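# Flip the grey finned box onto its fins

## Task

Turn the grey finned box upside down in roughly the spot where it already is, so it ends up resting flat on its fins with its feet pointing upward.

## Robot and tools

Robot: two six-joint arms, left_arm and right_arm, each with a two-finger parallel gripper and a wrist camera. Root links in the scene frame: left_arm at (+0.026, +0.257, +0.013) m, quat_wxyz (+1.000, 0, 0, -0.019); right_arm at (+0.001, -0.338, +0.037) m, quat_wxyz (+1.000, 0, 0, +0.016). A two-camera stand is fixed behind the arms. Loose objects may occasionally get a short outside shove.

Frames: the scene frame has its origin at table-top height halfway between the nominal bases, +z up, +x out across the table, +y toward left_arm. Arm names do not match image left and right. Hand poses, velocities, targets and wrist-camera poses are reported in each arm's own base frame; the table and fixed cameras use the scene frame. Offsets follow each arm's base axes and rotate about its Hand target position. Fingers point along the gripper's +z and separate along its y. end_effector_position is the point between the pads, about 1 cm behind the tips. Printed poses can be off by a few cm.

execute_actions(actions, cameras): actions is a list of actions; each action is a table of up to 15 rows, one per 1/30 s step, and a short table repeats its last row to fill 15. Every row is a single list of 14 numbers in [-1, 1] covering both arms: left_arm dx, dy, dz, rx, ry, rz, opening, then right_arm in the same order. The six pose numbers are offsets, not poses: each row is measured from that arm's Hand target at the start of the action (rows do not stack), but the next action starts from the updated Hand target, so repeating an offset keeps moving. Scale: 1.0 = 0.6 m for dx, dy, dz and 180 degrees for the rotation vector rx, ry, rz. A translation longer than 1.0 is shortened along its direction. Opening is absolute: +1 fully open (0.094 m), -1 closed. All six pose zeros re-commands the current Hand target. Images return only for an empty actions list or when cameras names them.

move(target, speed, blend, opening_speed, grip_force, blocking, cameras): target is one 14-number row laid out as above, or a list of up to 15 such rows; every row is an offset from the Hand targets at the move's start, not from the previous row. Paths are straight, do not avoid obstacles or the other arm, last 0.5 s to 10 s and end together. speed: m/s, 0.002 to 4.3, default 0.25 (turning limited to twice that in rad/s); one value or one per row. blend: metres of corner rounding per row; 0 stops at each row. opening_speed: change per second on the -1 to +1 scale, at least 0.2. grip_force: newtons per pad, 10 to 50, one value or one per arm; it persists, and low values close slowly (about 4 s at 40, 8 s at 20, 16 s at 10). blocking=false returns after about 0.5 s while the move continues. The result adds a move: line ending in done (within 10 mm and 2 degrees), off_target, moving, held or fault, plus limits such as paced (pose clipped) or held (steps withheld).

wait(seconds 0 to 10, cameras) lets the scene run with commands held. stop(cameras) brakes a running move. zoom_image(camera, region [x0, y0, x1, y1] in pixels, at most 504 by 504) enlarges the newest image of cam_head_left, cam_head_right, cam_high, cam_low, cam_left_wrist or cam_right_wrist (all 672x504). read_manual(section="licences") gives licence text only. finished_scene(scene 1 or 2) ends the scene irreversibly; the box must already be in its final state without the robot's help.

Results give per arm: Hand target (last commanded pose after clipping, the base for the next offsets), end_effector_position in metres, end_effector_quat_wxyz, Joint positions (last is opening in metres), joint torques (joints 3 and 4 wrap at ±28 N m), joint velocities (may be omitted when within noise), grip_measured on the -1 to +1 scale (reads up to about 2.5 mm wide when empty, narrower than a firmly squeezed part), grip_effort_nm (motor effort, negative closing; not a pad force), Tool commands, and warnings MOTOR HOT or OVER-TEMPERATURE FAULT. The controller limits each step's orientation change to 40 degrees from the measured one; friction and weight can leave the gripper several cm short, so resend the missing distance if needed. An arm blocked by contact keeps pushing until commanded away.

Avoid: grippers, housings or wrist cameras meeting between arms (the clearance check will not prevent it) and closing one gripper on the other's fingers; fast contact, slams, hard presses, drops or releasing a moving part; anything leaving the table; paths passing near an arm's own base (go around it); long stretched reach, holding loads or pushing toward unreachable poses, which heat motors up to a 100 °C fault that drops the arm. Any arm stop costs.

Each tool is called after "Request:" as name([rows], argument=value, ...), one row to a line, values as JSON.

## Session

Request:
execute_actions(actions=[])

Scene clock: 0.00 s.
left_arm: end_effector_position=(+0.6527, -0.4944, +0.2907) grip_measured=+1.000 grip_effort_nm=n/a end_effector_quat_wxyz=(+0.305, +0.732, +0.607, -0.050) | right_arm: end_effector_position=(+0.3471, -0.2391, +0.2552) grip_measured=+1.000 grip_effort_nm=n/a end_effector_quat_wxyz=(+0.253, +0.692, +0.642, -0.215)
Joint positions: left_arm=[-0.593 2.294 2.624 -1.321 0.258 1.085 0.094] | right_arm=[-0.362 1.247 1.116 -1.135 0.614 1.186 0.094]
Joint velocities: within noise
Joint torques (N m): no reading
Heat: left arm: hottest elbow 37 °C; right arm: hottest elbow 34 °C.
Hand target: left_arm +0.6557, -0.4964, +0.2943; +0.312, +0.731, +0.605, -0.048 | right_arm +0.3536, -0.2416, +0.2670; +0.264, +0.693, +0.637, -0.209
Tool commands: left_gripper/opening=+1.0 right_gripper/opening=+1.0

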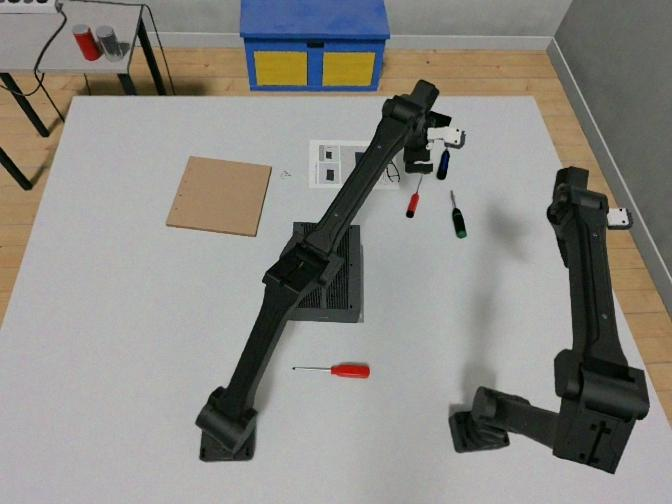

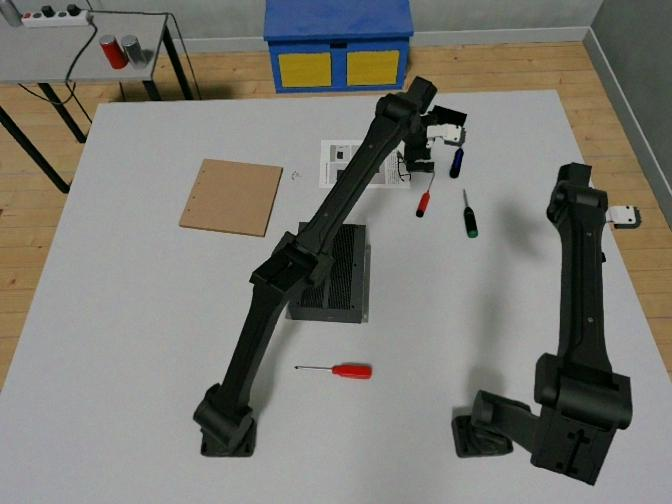

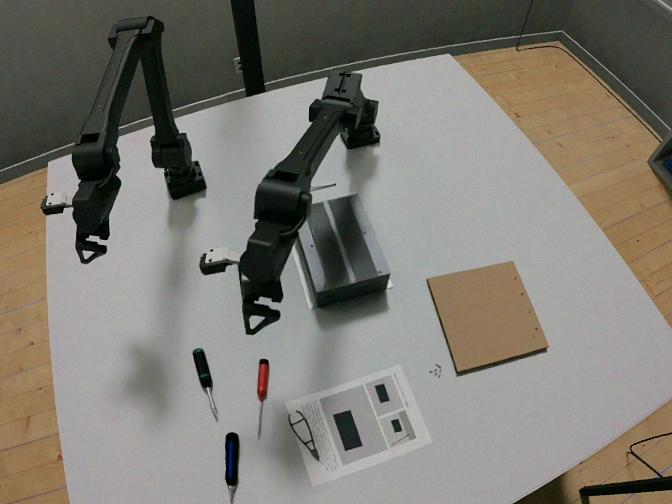

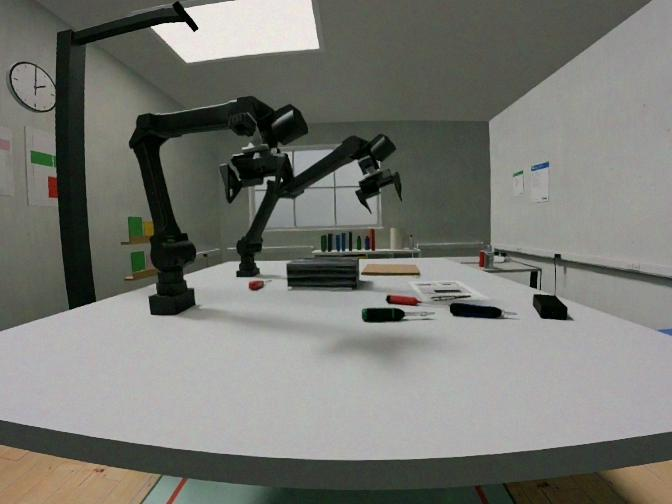

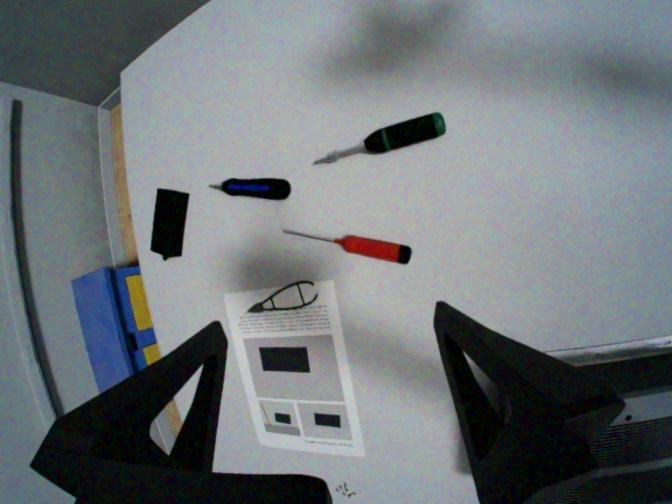

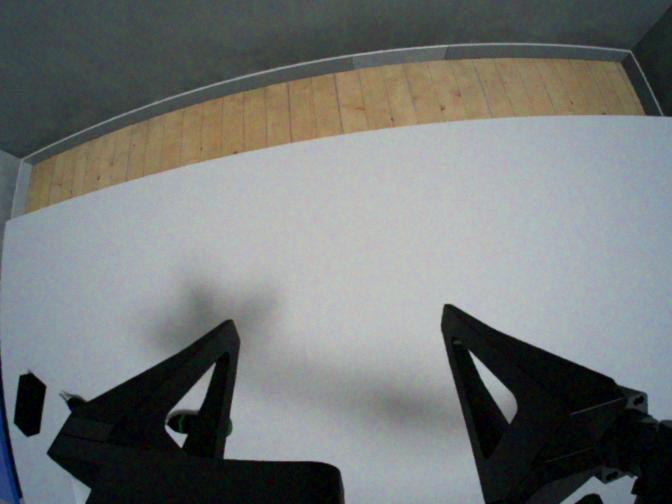

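Request:
move([
  [-0.15,0.25,0.05,0.03,0.05,0.08,0.5,0,0,0,0,0,0,0.5],
  [-0.626,0.994,-0.10,0.113,0.179,0.288,0.5,-0.1,0.2,-0.1,0.1,0.012,0.013,0.5],
], blend=[0.1,0], speed=0.35, cameras=["cam_head_left","cam_high"])

Scene clock: 46.23 s.
left_arm: end_effector_position=(+0.2842, +0.0984, +0.2324) grip_measured=+0.503 grip_effort_nm=-0.12 end_effector_quat_wxyz=(+0.001, +0.397, +0.918, +0.000) | right_arm: end_effector_position=(+0.2938, -0.1269, +0.2040) grip_measured=+0.501 grip_effort_nm=-0.08 end_effector_quat_wxyz=(+0.144, +0.710, +0.679, -0.118)
Joint positions: left_arm=[0.336 1.123 1.068 -1.515 0.002 1.152 0.071] | right_arm=[-0.214 1.1 0.944 -1.303 0.358 1.381 0.071]
Joint torques (N m): left_arm=[-0.09 -5.95 8.72 0.25 0.1 -0.09] | right_arm=[0.44 -6.24 7.86 0.28 0.15 0.1]
Heat: left arm: hottest elbow 44 °C; right arm: hottest elbow 42 °C.
Hand target: left_arm +0.2801, +0.1000, +0.2343; +0.000, +0.399, +0.917, +0.000 | right_arm +0.2936, -0.1215, +0.2069; +0.145, +0.709, +0.681, -0.115
Off the commanded pose: left_arm 0.005 m, 0 deg | right_arm 0.006 m, 0 deg.
move: done; blend cut to 0 m at target 1
Images, in order (width x height): cam_head_left 672x504, cam_high 672x504.

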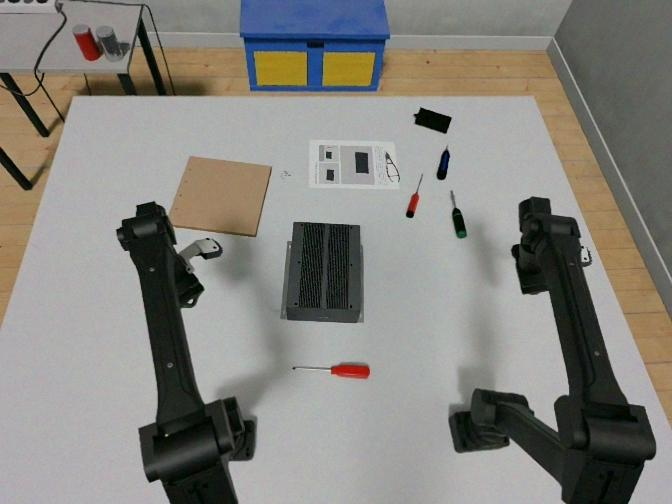

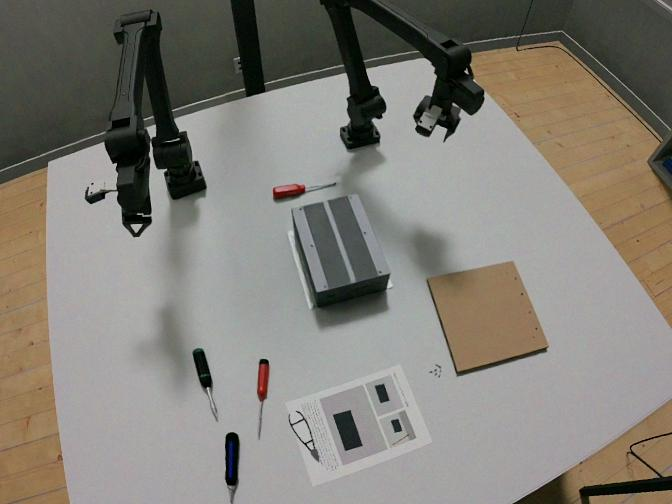

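Request:
move(target=[0,0,0,0,0,0,0.5,-0.159,0.672,-0.178,0.1177,0.0136,0.0127,0.2], speed=0.3, cameras=["cam_head_left","cam_right_wrist"])

Scene clock: 64.73 s.
left_arm: end_effector_position=(+0.2842, +0.0984, +0.2324) grip_measured=+0.503 grip_effort_nm=-0.12 end_effector_quat_wxyz=(+0.001, +0.397, +0.918, +0.000) | right_arm: end_effector_position=(+0.1899, +0.2641, +0.0898) grip_measured=+0.201 grip_effort_nm=-0.09 end_effector_quat_wxyz=(-0.100, +0.578, +0.809, -0.021)
Joint positions: left_arm=[0.336 1.123 1.068 -1.515 0.002 1.152 0.071] | right_arm=[0.845 1.344 0.851 -1.142 -0.194 2.08 0.056]
Joint torques (N m): left_arm=[-0.03 -5.95 8.72 0.31 0.1 -0.06] | right_arm=[0.32 -6.12 9.77 0.47 -0.01 0.1]
Heat: left arm: hottest elbow 43 °C; right arm: hottest elbow 42 °C.
Hand target: left_arm +0.2801, +0.1000, +0.2343; +0.000, +0.399, +0.917, +0.000 | right_arm +0.1983, +0.2816, +0.1000; +0.000, +0.707, +0.707, +0.000
Off the commanded pose: left_arm 0.005 m, 0 deg | right_arm 0.022 m, 22 deg.
joint sent to its limit (right arm) — joint 6 (wrist roll), upper limit. The joint targets are off in orientation, not in position.
move: off_target (right_arm)
Images, in order (width x height): cam_head_left 672x504, cam_right_wrist 672x504.

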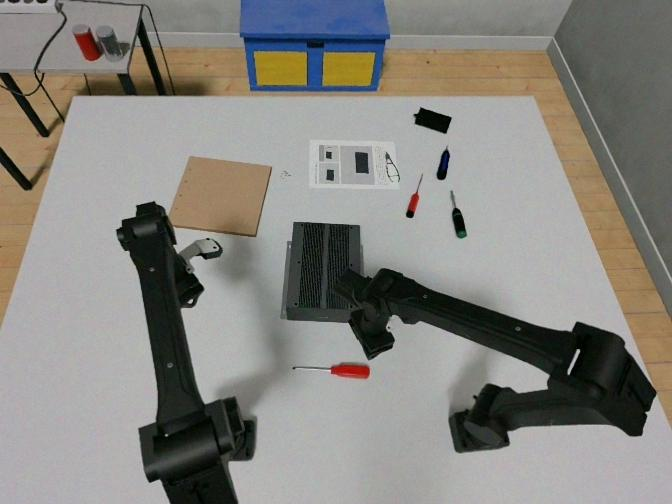

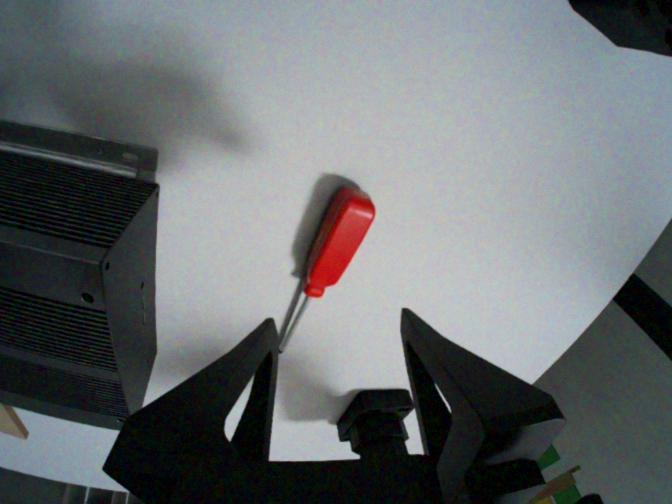

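Request:
move([
  [0,0,0,0,0,0,0.5,0,0,0.03,0,0,0.5,0.2],
  [0,0,0,0,0,0,0.5,0,0,0.03,0,0,1.0,0.2],
], speed=0.4, blend=[0.02,0], cameras=["cam_head_left","cam_right_wrist"])

Scene clock: 84.57 s.
left_arm: end_effector_position=(+0.2842, +0.0984, +0.2324) grip_measured=+0.503 grip_effort_nm=-0.12 end_effector_quat_wxyz=(+0.001, +0.397, +0.918, +0.000) | right_arm: end_effector_position=(+0.1918, +0.2671, +0.1029) grip_measured=+0.201 grip_effort_nm=-0.09 end_effector_quat_wxyz=(+0.022, +0.700, -0.713, +0.005)
Joint positions: left_arm=[0.336 1.123 1.068 -1.515 0.002 1.152 0.071] | right_arm=[0.951 1.323 0.88 -1.172 0.003 -0.601 0.056]
Joint torques (N m): left_arm=[0.03 -5.95 8.73 0.28 0.11 -0.05] | right_arm=[-0.09 -8.18 9.77 0.36 -0.19 -0.15]
Heat: left arm: hottest elbow 43 °C; right arm: hottest elbow 42 °C.
Hand target: left_arm +0.2801, +0.1000, +0.2343; +0.000, +0.399, +0.917, +0.000 | right_arm +0.1983, +0.2817, +0.1181; +0.000, +0.707, -0.707, +0.000
Off the commanded pose: left_arm 0.005 m, 0 deg | right_arm 0.022 m, 3 deg.
move: off_target (right_arm)
Images, in order (width x height): cam_head_left 672x504, cam_right_wrist 672x504.

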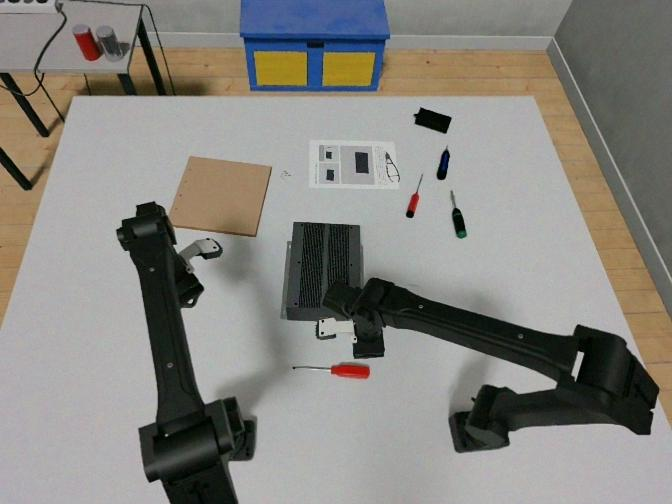

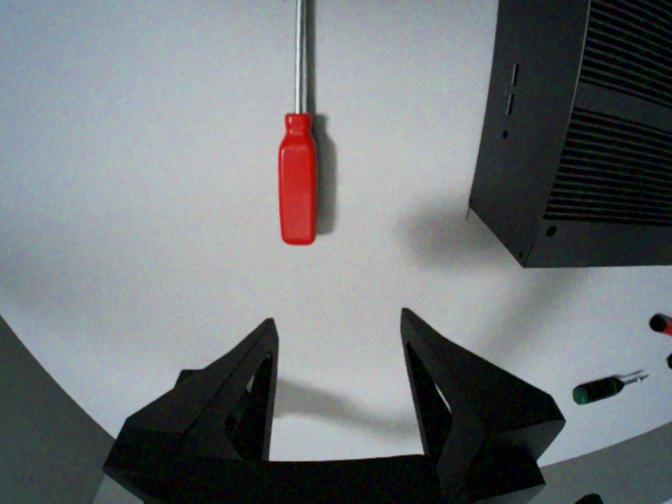

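Request:
move([
  [0,0,0,0,0,0,0.5,-0.0447,0.018,-0.1,0,0,0,0.2],
  [0,0,0,0,0,0,0.5,-0.0447,0.018,-0.2085,0,0,0,0.2],
  [0,0,0,0,0,0,0.5,-0.0447,0.018,-0.2085,0,0,0,-0.75],
], speed=0.2, grip_force=20, blend=[0.02,0,0], cameras=["cam_right_wrist"])

Scene clock: 140.40 s.
left_arm: end_effector_position=(+0.2842, +0.0984, +0.2324) grip_measured=+0.503 grip_effort_nm=-0.12 end_effector_quat_wxyz=(+0.001, +0.397, +0.918, +0.000) | right_arm: end_effector_position=(+0.1736, +0.2865, -0.0057) grip_measured=-0.403 grip_effort_nm=-0.46 end_effector_quat_wxyz=(+0.003, +0.706, -0.708, +0.001)
Joint positions: left_arm=[0.336 1.123 1.068 -1.515 0.002 1.152 0.071] | right_arm=[1.028 1.511 0.725 -0.792 0.001 -0.539 0.028]
Joint torques (N m): left_arm=[-0.03 -5.95 8.75 0.27 0.11 -0.05] | right_arm=[0.21 -8.35 5.85 0.76 -0.09 0.07]
Heat: left arm: hottest elbow 43 °C; right arm: hottest elbow 44 °C.
Hand target: left_arm +0.2801, +0.1000, +0.2343; +0.000, +0.399, +0.917, +0.000 | right_arm +0.1714, +0.2925, -0.0070; +0.000, +0.707, -0.707, +0.000
Off the commanded pose: left_arm 0.005 m, 0 deg | right_arm 0.007 m, 0 deg.
grip_force (N): 20, 20
move: done
Images, in order (width x height): cam_right_wrist 672x504.

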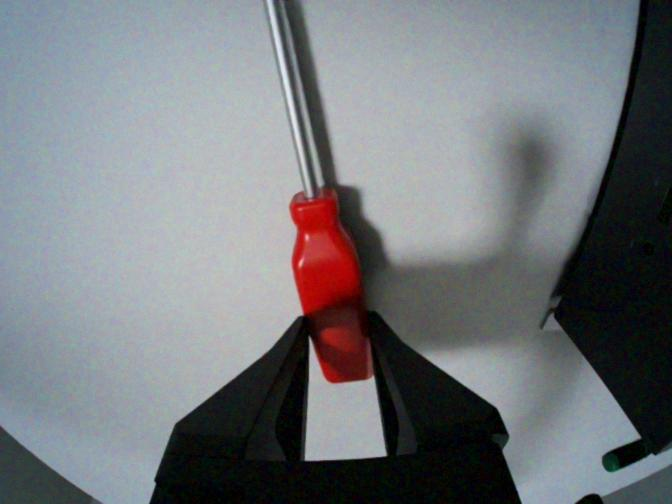

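Request:
move([
  [0,0,0,0,0,0,0.5,0,0,0,0,0,0,-0.1],
  [0,0,0,0,0,0,0.5,0,0.0,-0.028,0,0,0,-0.1],
  [0,0,0,0,0,0,0.5,0,0.0,-0.028,0,0,0,-0.75],
], speed=0.1, cameras=["cam_right_wrist"])

Scene clock: 151.10 s.
left_arm: end_effector_position=(+0.2842, +0.0984, +0.2324) grip_measured=+0.503 grip_effort_nm=-0.12 end_effector_quat_wxyz=(+0.001, +0.397, +0.918, +0.000) | right_arm: end_effector_position=(+0.1747, +0.2882, -0.0212) grip_measured=-0.381 grip_effort_nm=-0.47 end_effector_quat_wxyz=(+0.001, +0.705, -0.709, +0.001)
Joint positions: left_arm=[0.336 1.123 1.068 -1.515 0.002 1.152 0.071] | right_arm=[1.028 1.551 0.713 -0.736 0.001 -0.538 0.029]
Joint torques (N m): left_arm=[-0.03 -5.95 8.68 0.27 0.11 -0.05] | right_arm=[0.62 -8.35 5.31 0.95 -0.12 0.11]
Heat: left arm: hottest elbow 43 °C; right arm: hottest elbow 43 °C.
Hand target: left_arm +0.2801, +0.1000, +0.2343; +0.000, +0.399, +0.917, +0.000 | right_arm +0.1715, +0.2925, -0.0238; +0.000, +0.707, -0.707, +0.000
Off the commanded pose: left_arm 0.005 m, 0 deg | right_arm 0.006 m, 0 deg.
grip_force (N): 20, 20
move: done
Images, in order (width x height): cam_right_wrist 672x504.

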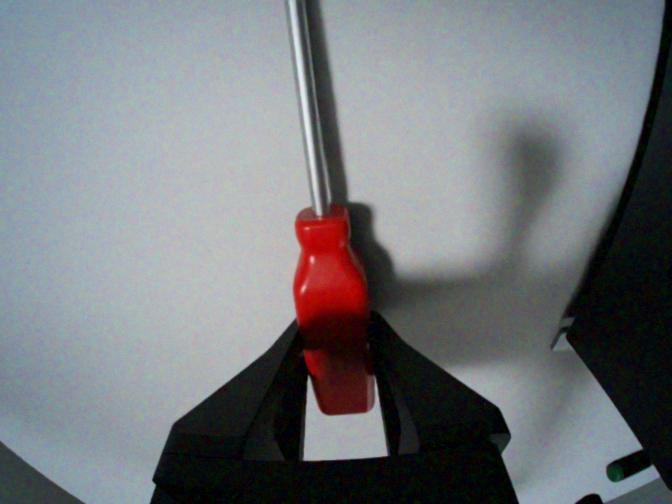

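Request:
move([
  [0,0,0,0,0,0,0.5,0,0,0.08,0,0,0,-0.75],
  [0,0,0,0,0,0,0.5,0.155,0.083,0.08,0,0,-0.02,-0.75],
  [0,0,0,0,0,0,0.5,0.155,0.083,0.0,0,0,-0.02,-0.75],
  [0,0,0,0,0,0,0.5,0.155,0.083,0.0,0,0,-0.02,0.0],
], speed=0.2, blend=[0.03,0.03,0,0], cameras=["cam_right_wrist","cam_head_left"])

Scene clock: 187.27 s.
left_arm: end_effector_position=(+0.2842, +0.0984, +0.2324) grip_measured=+0.503 grip_effort_nm=-0.12 end_effector_quat_wxyz=(+0.001, +0.397, +0.918, +0.000) | right_arm: end_effector_position=(+0.2520, +0.3335, -0.0261) grip_measured=-0.002 grip_effort_nm=0.07 end_effector_quat_wxyz=(+0.012, +0.685, -0.728, +0.003)
Joint positions: left_arm=[0.336 1.123 1.068 -1.515 0.002 1.152 0.071] | right_arm=[0.925 1.744 0.959 -0.811 0.001 -0.584 0.047]
Joint torques (N m): left_arm=[-0.03 -5.95 8.7 0.31 0.11 -0.06] | right_arm=[-0.91 -11.16 7.38 0.87 -0.15 -0.15]
Heat: left arm: hottest elbow 43 °C; right arm: hottest elbow 41 °C.
Hand target: left_arm +0.2801, +0.1000, +0.2343; +0.000, +0.399, +0.917, +0.000 | right_arm +0.2644, +0.3423, -0.0238; +0.000, +0.684, -0.729, +0.000
Off the commanded pose: left_arm 0.005 m, 0 deg | right_arm 0.015 m, 1 deg.
grip_force (N): 20, 20
move: off_target (right_arm); blend cut to 0.024 m at target 1, 0.024 m at target 2; target 4's new opening was sent with right_arm's hand 0.018 m and 2 deg from that target
Images, in order (width x height): cam_head_left 672x504, cam_right_wrist 672x504.

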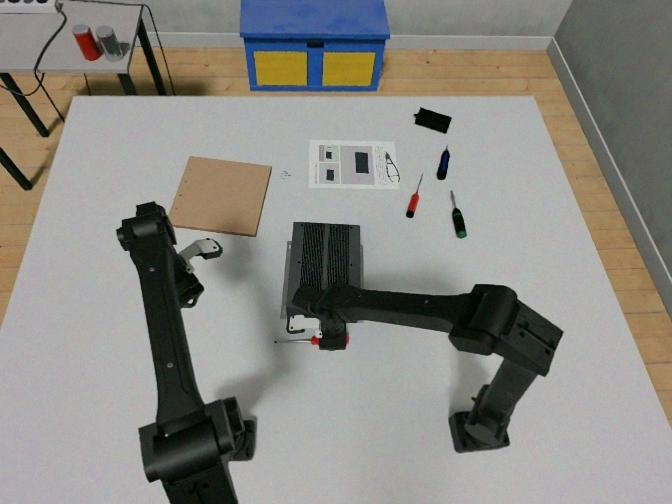

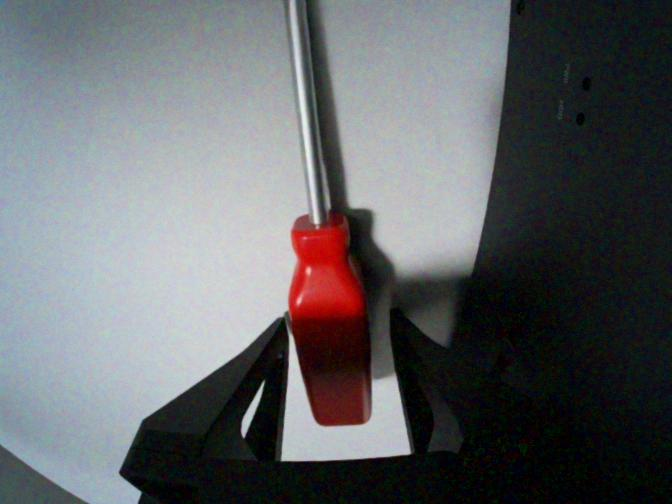

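Request:
move([
  [0,0,0,0,0,0,0.5,0,0,0.1,0,0,0,0],
  [0,0,0,0,0,0,0.5,-0.09,0.017,0.1,0,0,0,-1],
  [0,0,0,0,0,0,0.5,-0.09,0.017,0.005,0,0,0,-1],
  [0,0,0,0,0,0,0.5,0.065,0.017,0.005,0,0,0,-1],
], speed=[0.2,0.2,0.2,0.08], blend=[0.02,0.02,0,0], grip_force=50, cameras=["cam_right_wrist","cam_head_left"])

Scene clock: 206.43 s.
left_arm: end_effector_position=(+0.2842, +0.0984, +0.2324) grip_measured=+0.503 grip_effort_nm=-0.12 end_effector_quat_wxyz=(+0.001, +0.397, +0.918, +0.000) | right_arm: end_effector_position=(+0.2702, +0.3388, -0.0285) grip_measured=-0.986 grip_effort_nm=-0.77 end_effector_quat_wxyz=(+0.026, +0.684, -0.729, +0.001)
Joint positions: left_arm=[0.336 1.123 1.068 -1.515 0.002 1.152 0.071] | right_arm=[0.896 1.794 1.024 -0.853 -0.006 -0.61 0.001]
Joint torques (N m): left_arm=[-0.03 -5.89 8.72 0.29 0.12 -0.06] | right_arm=[-3.37 -11.4 10.03 0.96 0.25 -0.41]
Heat: left arm: hottest elbow 43 °C; right arm: hottest elbow 41 °C.
Hand target: left_arm +0.2801, +0.1000, +0.2343; +0.000, +0.399, +0.917, +0.000 | right_arm +0.3034, +0.3525, -0.0208; +0.000, +0.685, -0.729, +0.000
Off the commanded pose: left_arm 0.005 m, 0 deg | right_arm 0.037 m, 3 deg.
move: off_target (right_arm); blend cut to 0 m at target 2
Images, in order (width x height): cam_head_left 672x504, cam_right_wrist 672x504.

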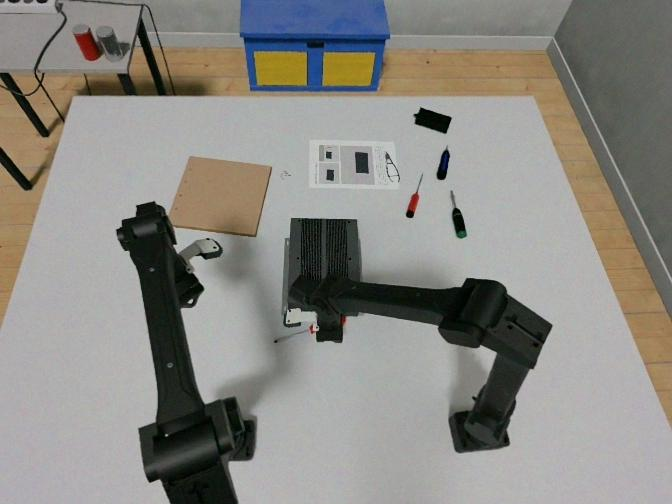

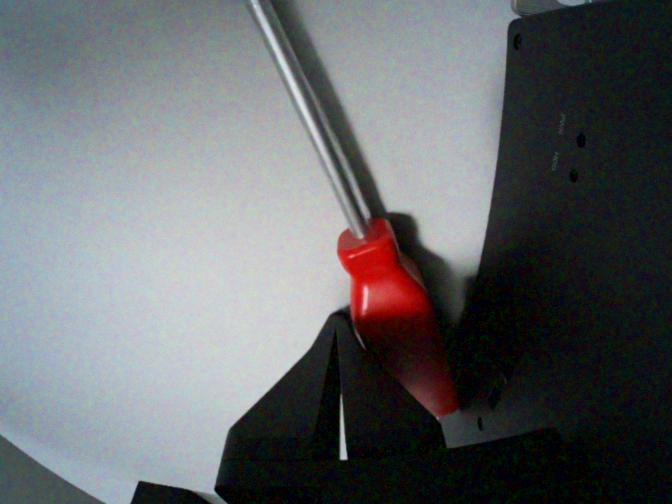

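Request:
move([
  [0,0,0,0,0,0,0.5,-0.08,0.0,0.005,0,0,0,-1],
  [0,0,0,0,0,0,0.5,-0.08,0.055,0.005,0,0,0,-1],
  [0,0,0,0,0,0,0.5,-0.005,0.055,0.005,0,0,0,-1],
], speed=[0.15,0.2,0.08], blend=[0,0.01,0], cameras=["cam_right_wrist","cam_head_left"])

Scene clock: 218.30 s.
left_arm: end_effector_position=(+0.2842, +0.0984, +0.2324) grip_measured=+0.503 grip_effort_nm=-0.12 end_effector_quat_wxyz=(+0.001, +0.397, +0.918, +0.000) | right_arm: end_effector_position=(+0.2746, +0.3775, -0.0231) grip_measured=-0.986 grip_effort_nm=-0.77 end_effector_quat_wxyz=(+0.015, +0.687, -0.726, +0.000)
Joint positions: left_arm=[0.336 1.123 1.068 -1.515 0.002 1.152 0.071] | right_arm=[0.941 1.84 1.116 -0.877 -0.006 -0.575 0.001]
Joint torques (N m): left_arm=[0.03 -5.89 8.73 0.28 0.11 -0.06] | right_arm=[-3.37 -12.63 9.16 0.62 0.19 -0.28]
Heat: left arm: hottest elbow 43 °C; right arm: hottest elbow 41 °C.
Hand target: left_arm +0.2801, +0.1000, +0.2343; +0.000, +0.399, +0.917, +0.000 | right_arm +0.3004, +0.3855, -0.0178; +0.000, +0.685, -0.729, +0.000
Off the commanded pose: left_arm 0.005 m, 0 deg | right_arm 0.027 m, 2 deg.
move: off_target (right_arm)
Images, in order (width x height): cam_head_left 672x504, cam_right_wrist 672x504.

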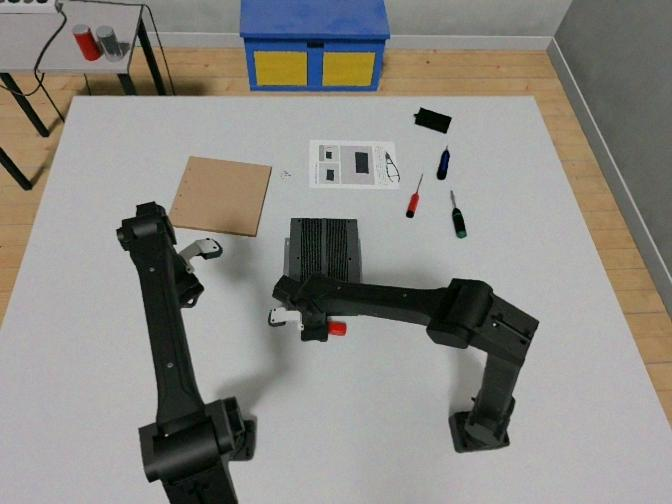

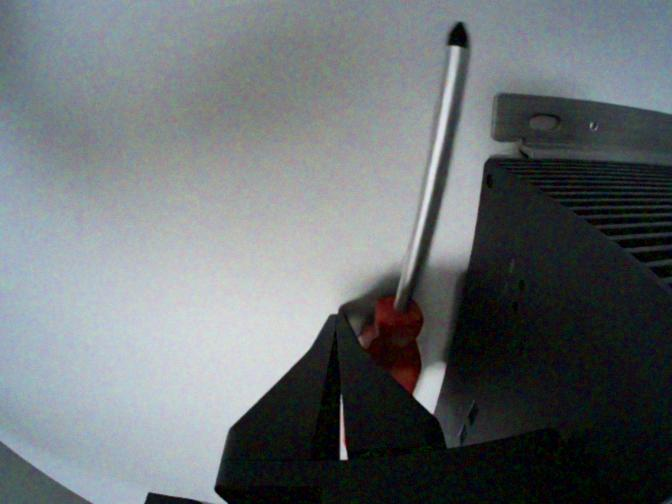

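Request:
move([
  [0,0,0,0,0,0,0.5,-0.08,0.0,0.005,0,0,0,-1],
  [0,0,0,0,0,0,0.5,-0.08,-0.055,0.0,0,0,0,-1],
  [0,0,0,0,0,0,0.5,0.004,-0.055,0.0,0,0,0,-1],
], speed=[0.15,0.2,0.08], blend=[0,0.01,0], cameras=["cam_right_wrist","cam_head_left"])

Scene clock: 232.03 s.
left_arm: end_effector_position=(+0.2842, +0.0984, +0.2324) grip_measured=+0.503 grip_effort_nm=-0.12 end_effector_quat_wxyz=(+0.001, +0.397, +0.918, +0.000) | right_arm: end_effector_position=(+0.2717, +0.3398, -0.0249) grip_measured=-0.986 grip_effort_nm=-0.76 end_effector_quat_wxyz=(+0.024, +0.684, -0.729, +0.001)
Joint positions: left_arm=[0.336 1.123 1.068 -1.515 0.002 1.152 0.071] | right_arm=[0.895 1.787 1.028 -0.859 -0.005 -0.612 0.001]
Joint torques (N m): left_arm=[0.09 -5.77 8.73 0.29 0.11 -0.07] | right_arm=[-3.43 -12.1 9.87 0.85 0.2 -0.32]
Heat: left arm: hottest elbow 43 °C; right arm: hottest elbow 43 °C.
Hand target: left_arm +0.2801, +0.1000, +0.2343; +0.000, +0.399, +0.917, +0.000 | right_arm +0.3028, +0.3526, -0.0177; +0.000, +0.685, -0.729, +0.000
Off the commanded pose: left_arm 0.005 m, 0 deg | right_arm 0.034 m, 3 deg.
move: off_target (right_arm)
Images, in order (width x height): cam_head_left 672x504, cam_right_wrist 672x504.

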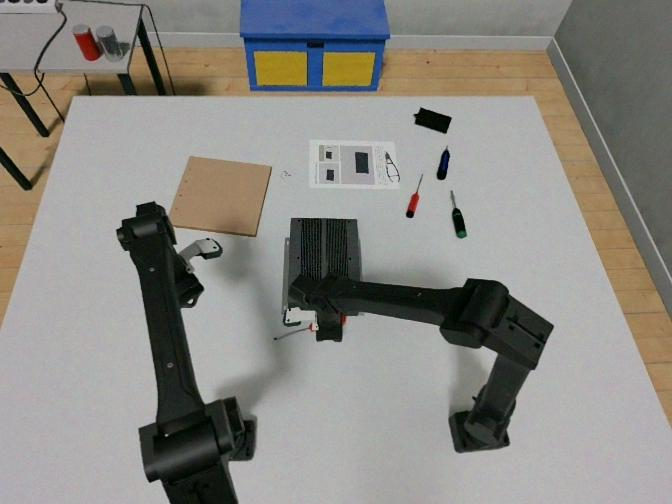

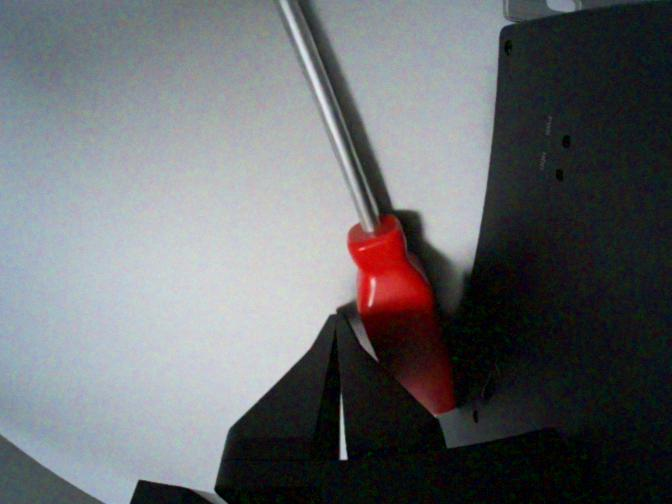

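Request:
move([
  [0,0,0,0,0,0,0.5,-0.06,0.0,0.0,0,0,0,-1],
  [0,0,0,0,0,0,0.5,-0.06,0.028,0.0,0,0,0,-1],
  [0,0,0,0,0,0,0.5,0.0,0.028,0.0,0,0,0,-1],
], speed=[0.15,0.2,0.08], blend=[0,0.01,0], cameras=["cam_right_wrist","cam_head_left"])

Scene clock: 238.93 s.
left_arm: end_effector_position=(+0.2842, +0.0984, +0.2324) grip_measured=+0.503 grip_effort_nm=-0.12 end_effector_quat_wxyz=(+0.001, +0.397, +0.918, +0.000) | right_arm: end_effector_position=(+0.2736, +0.3587, -0.0235) grip_measured=-0.986 grip_effort_nm=-0.76 end_effector_quat_wxyz=(+0.020, +0.686, -0.727, +0.001)
Joint positions: left_arm=[0.336 1.123 1.068 -1.515 0.002 1.152 0.071] | right_arm=[0.919 1.813 1.074 -0.87 -0.004 -0.593 0.001]
Joint torques (N m): left_arm=[-0.03 -5.83 8.73 0.28 0.11 -0.06] | right_arm=[-3.9 -11.93 9.65 0.92 0.19 -0.29]
Heat: left arm: hottest elbow 43 °C; right arm: hottest elbow 43 °C.
Hand target: left_arm +0.2801, +0.1000, +0.2343; +0.000, +0.399, +0.917, +0.000 | right_arm +0.3029, +0.3693, -0.0178; +0.000, +0.685, -0.729, +0.000
Off the commanded pose: left_arm 0.005 m, 0 deg | right_arm 0.032 m, 2 deg.
move: off_target (right_arm); blend cut to 0.0084 m at target 2
Images, in order (width x height): cam_head_left 672x504, cam_right_wrist 672x504.

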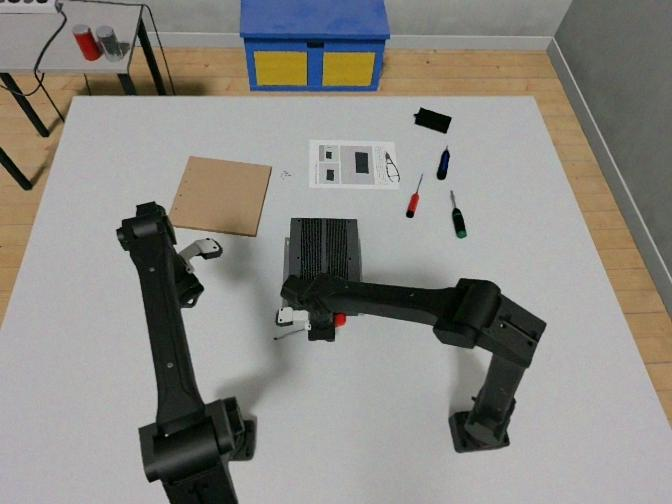

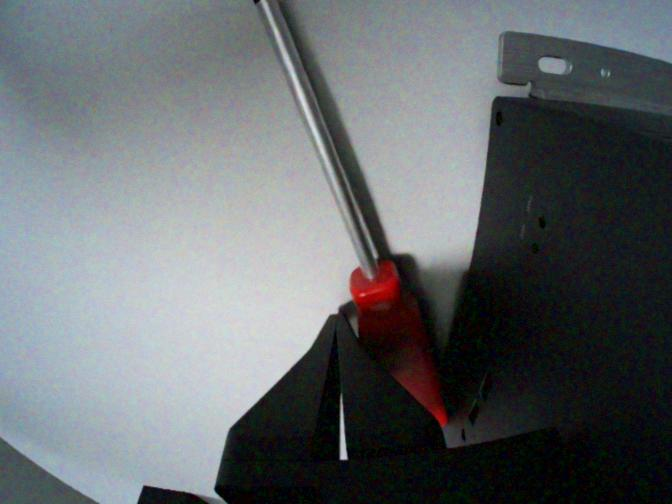

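Request:
move([
  [0,0,0,0,0,0,0.5,-0.09,0.0,0.0,0,0,0,-1],
  [0,0,0,0,0,0,0.5,-0.09,0.0,0.28,0,0,0,0.5],
], speed=[0.2,0.25], blend=[0.01,0], cameras=["cam_right_wrist","cam_head_left","cam_high"])

Scene clock: 279.10 s.
left_arm: end_effector_position=(+0.2842, +0.0984, +0.2324) grip_measured=+0.503 grip_effort_nm=-0.12 end_effector_quat_wxyz=(+0.001, +0.397, +0.918, +0.000) | right_arm: end_effector_position=(+0.2443, +0.3563, +0.1379) grip_measured=+0.498 grip_effort_nm=0.07 end_effector_quat_wxyz=(+0.013, +0.685, -0.729, +0.001)
Joint positions: left_arm=[0.336 1.123 1.068 -1.515 0.002 1.152 0.071] | right_arm=[0.969 1.539 1.204 -1.262 -0.004 -0.539 0.07]
Joint torques (N m): left_arm=[-0.09 -5.89 8.69 0.28 0.11 -0.06] | right_arm=[-0.03 -11.4 10.36 0.06 0.03 0.06]
Heat: left arm: hottest elbow 43 °C; right arm: hottest elbow 44 °C.
Hand target: left_arm +0.2801, +0.1000, +0.2343; +0.000, +0.399, +0.917, +0.000 | right_arm +0.2489, +0.3694, +0.1503; +0.000, +0.685, -0.729, +0.000
Off the commanded pose: left_arm 0.005 m, 0 deg | right_arm 0.019 m, 1 deg.
move: off_target (right_arm); target 2's new opening was sent with right_arm's hand 0.019 m and 1 deg from that target
Images, in order (width x height): cam_head_left 672x504, cam_high 672x504, cam_right_wrist 672x504.

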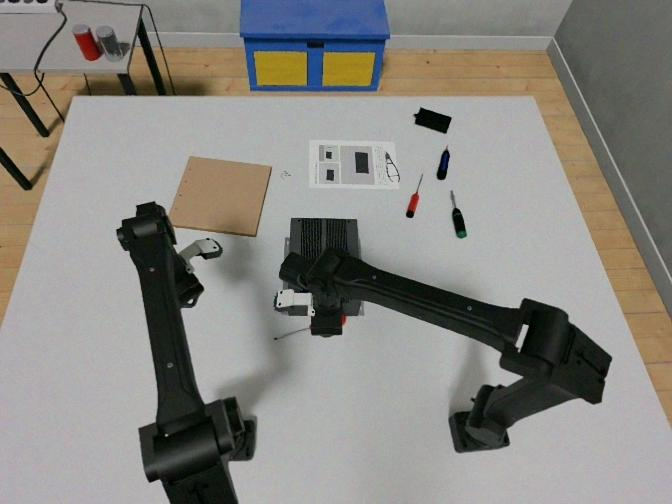

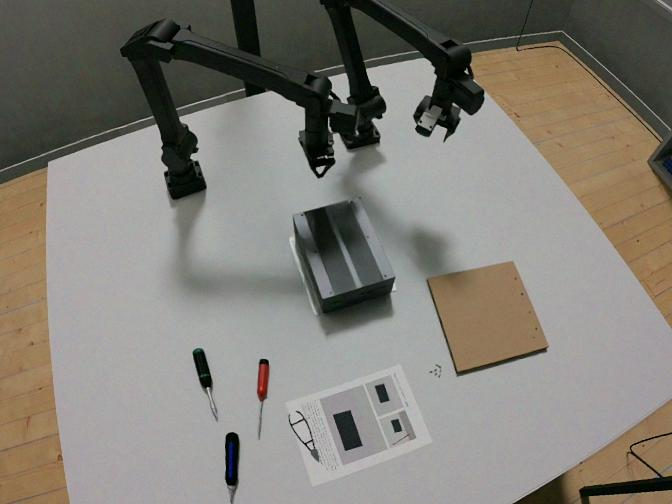

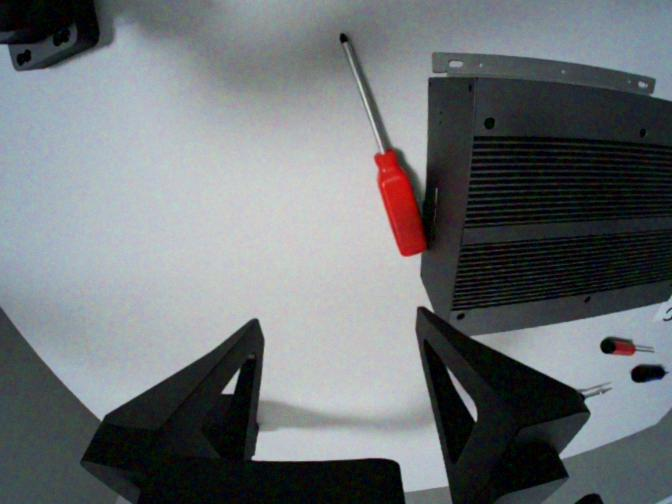

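Request:
wait(seconds=0, cameras=["cam_left_wrist"])

Scene clock: 311.07 s.
left_arm: end_effector_position=(+0.2842, +0.0984, +0.2324) grip_measured=+0.503 grip_effort_nm=-0.12 end_effector_quat_wxyz=(+0.001, +0.397, +0.918, +0.000) | right_arm: end_effector_position=(+0.2443, +0.3563, +0.1379) grip_measured=+0.498 grip_effort_nm=0.07 end_effector_quat_wxyz=(+0.013, +0.685, -0.729, +0.001)
Joint positions: left_arm=[0.336 1.123 1.068 -1.515 0.002 1.152 0.071] | right_arm=[0.969 1.539 1.204 -1.262 -0.004 -0.539 0.07]
Joint torques (N m): left_arm=[-0.03 -6.01 8.73 0.28 0.11 -0.07] | right_arm=[0.85 -10.64 10.41 0.18 0.06 0.07]
Heat: left arm: hottest elbow 43 °C; right arm: hottest elbow 43 °C.
Hand target: left_arm +0.2801, +0.1000, +0.2343; +0.000, +0.399, +0.917, +0.000 | right_arm +0.2489, +0.3694, +0.1503; +0.000, +0.685, -0.729, +0.000
Tool commands: left_gripper/opening=+0.5 right_gripper/opening=+0.5
Off the commanded pose: left_arm 0.005 m, 0 deg | right_arm 0.019 m, 1 deg.
Images, in order (width x height): cam_left_wrist 672x504.

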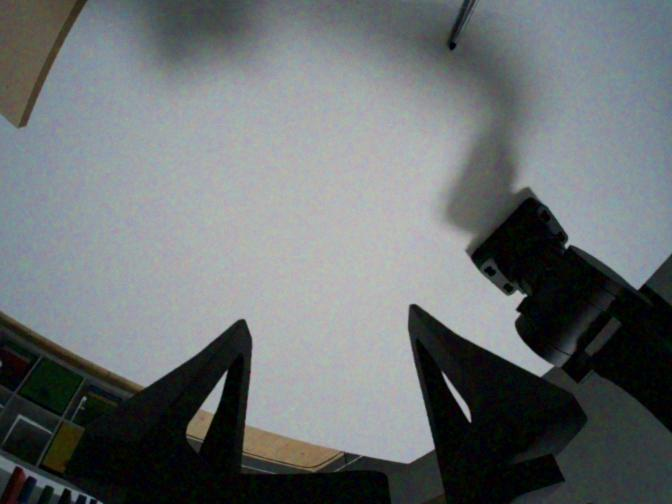

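Request:
move([
  [0.15,-0.133,-0.19,-0.4326,-0.1703,-0.1956,0.5,0.102,-0.316,0,0.2869,-0.018,0,0.5],
  [0.167,-0.217,-0.265,-0.4326,-0.1703,-0.1956,0.5,0.207,-0.307,-0.147,0.2869,-0.018,0,0.5],
], speed=[0.3,0.15], blend=[0.03,0], cameras=["cam_right_wrist","cam_left_wrist","cam_head_left"])

Scene clock: 363.97 s.
left_arm: end_effector_position=(+0.3818, -0.0276, +0.0831) grip_measured=+0.503 grip_effort_nm=-0.12 end_effector_quat_wxyz=(+0.454, +0.495, +0.631, -0.388) | right_arm: end_effector_position=(+0.3529, +0.1864, +0.0533) grip_measured=+0.498 grip_effort_nm=0.07 end_effector_quat_wxyz=(-0.299, +0.612, -0.662, -0.311)
Joint positions: left_arm=[0.372 1.773 0.907 -1.231 1.233 2.081 0.071] | right_arm=[0.146 1.533 0.724 -0.559 -0.876 -1.252 0.07]
Joint torques (N m): left_arm=[-1.26 -9.29 4.86 0.03 0.77 -0.06] | right_arm=[-1.96 -8.47 8.31 1.31 -0.75 -0.11]
Heat: left arm: hottest elbow 43 °C; right arm: hottest elbow 44 °C.
Hand target: left_arm +0.3802, -0.0303, +0.0753; +0.464, +0.533, +0.534, -0.465 | right_arm +0.3731, +0.1850, +0.0621; -0.318, +0.616, -0.656, -0.299
Off the commanded pose: left_arm 0.008 m, 15 deg | right_arm 0.022 m, 3 deg.
joint sent to its limit (left arm) — joint 6 (wrist roll), upper limit. The joint targets are off in orientation, not in position.
move: off_target (left_arm, right_arm)
Images, in order (width x height): cam_head_left 672x504, cam_left_wrist 672x504, cam_right_wrist 672x504.

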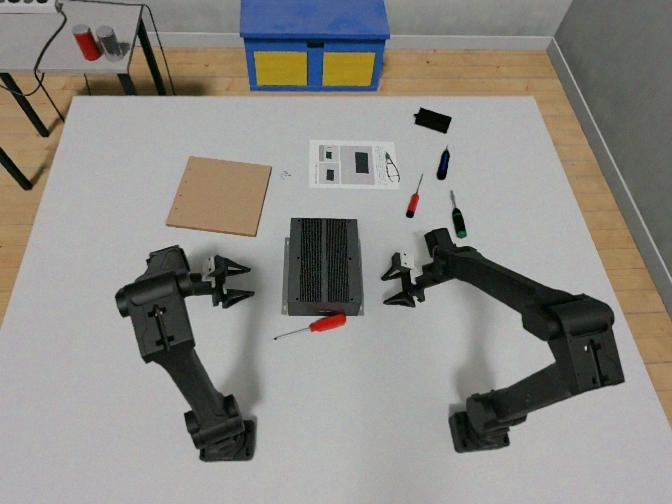

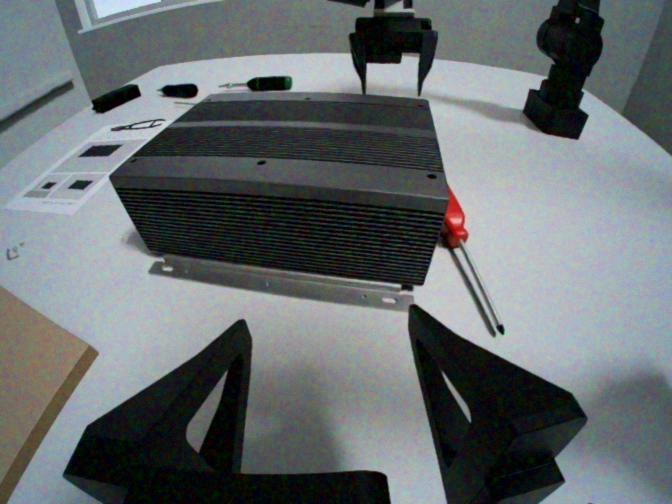

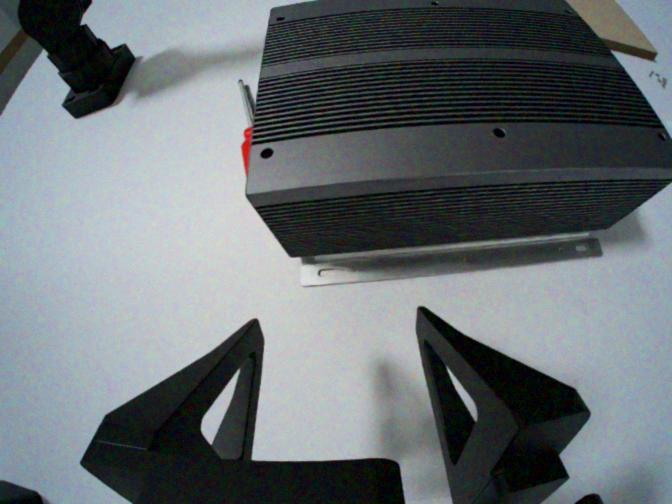

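Request:
move(target=[-0.007,-0.0745,-0.049,0.15,0,0,0.5,0.038,0.015,-0.057,0,0,0,0.5], speed=0.15, cameras=["cam_right_wrist","cam_left_wrist","cam_head_left"])

Scene clock: 404.80 s.
left_arm: end_effector_position=(+0.3758, -0.0725, +0.0429) grip_measured=+0.503 grip_effort_nm=-0.12 end_effector_quat_wxyz=(+0.327, +0.624, +0.628, -0.332) | right_arm: end_effector_position=(+0.3788, +0.1902, +0.0221) grip_measured=+0.498 grip_effort_nm=0.07 end_effector_quat_wxyz=(-0.307, +0.614, -0.660, -0.306)
Joint positions: left_arm=[0.187 1.72 0.889 -1.009 0.942 1.889 0.071] | right_arm=[0.146 1.66 0.762 -0.449 -0.876 -1.247 0.07]
Joint torques (N m): left_arm=[-1.55 -11.87 5.37 0.49 0.52 -0.33] | right_arm=[-0.26 -9.58 7.76 1.35 -0.61 0.08]
Heat: left arm: hottest elbow 41 °C; right arm: hottest elbow 46 °C.
Hand target: left_arm +0.3760, -0.0749, +0.0458; +0.327, +0.626, +0.628, -0.327 | right_arm +0.3958, +0.1940, +0.0279; -0.318, +0.616, -0.656, -0.299
Off the commanded pose: left_arm 0.004 m, 1 deg | right_arm 0.018 m, 2 deg.
move: off_target (right_arm)
Images, in order (width x height): cam_head_left 672x504, cam_left_wrist 672x504, cam_right_wrist 672x504.

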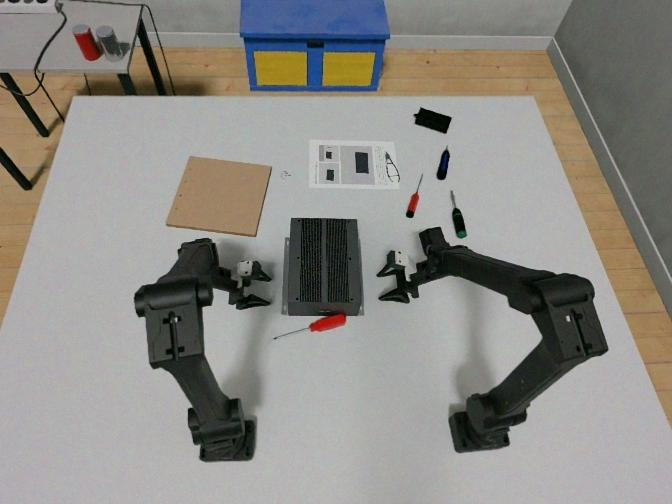

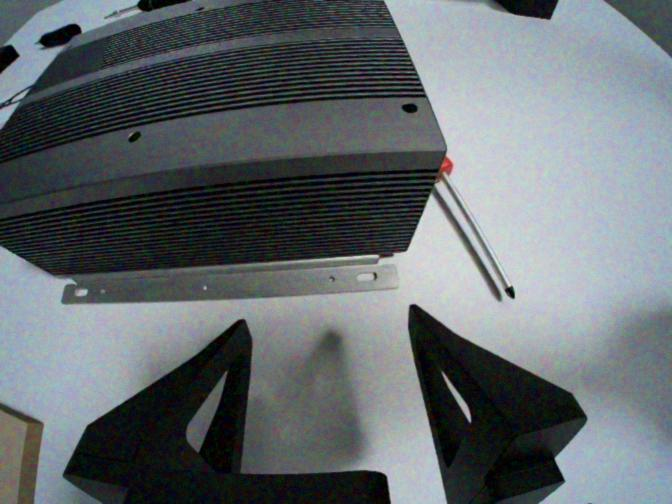

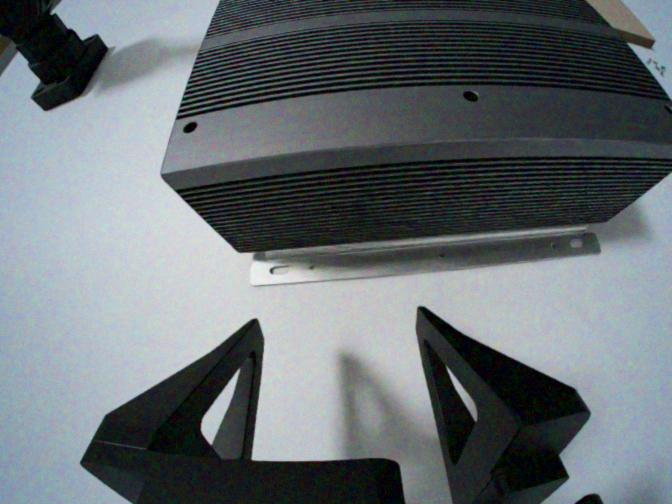

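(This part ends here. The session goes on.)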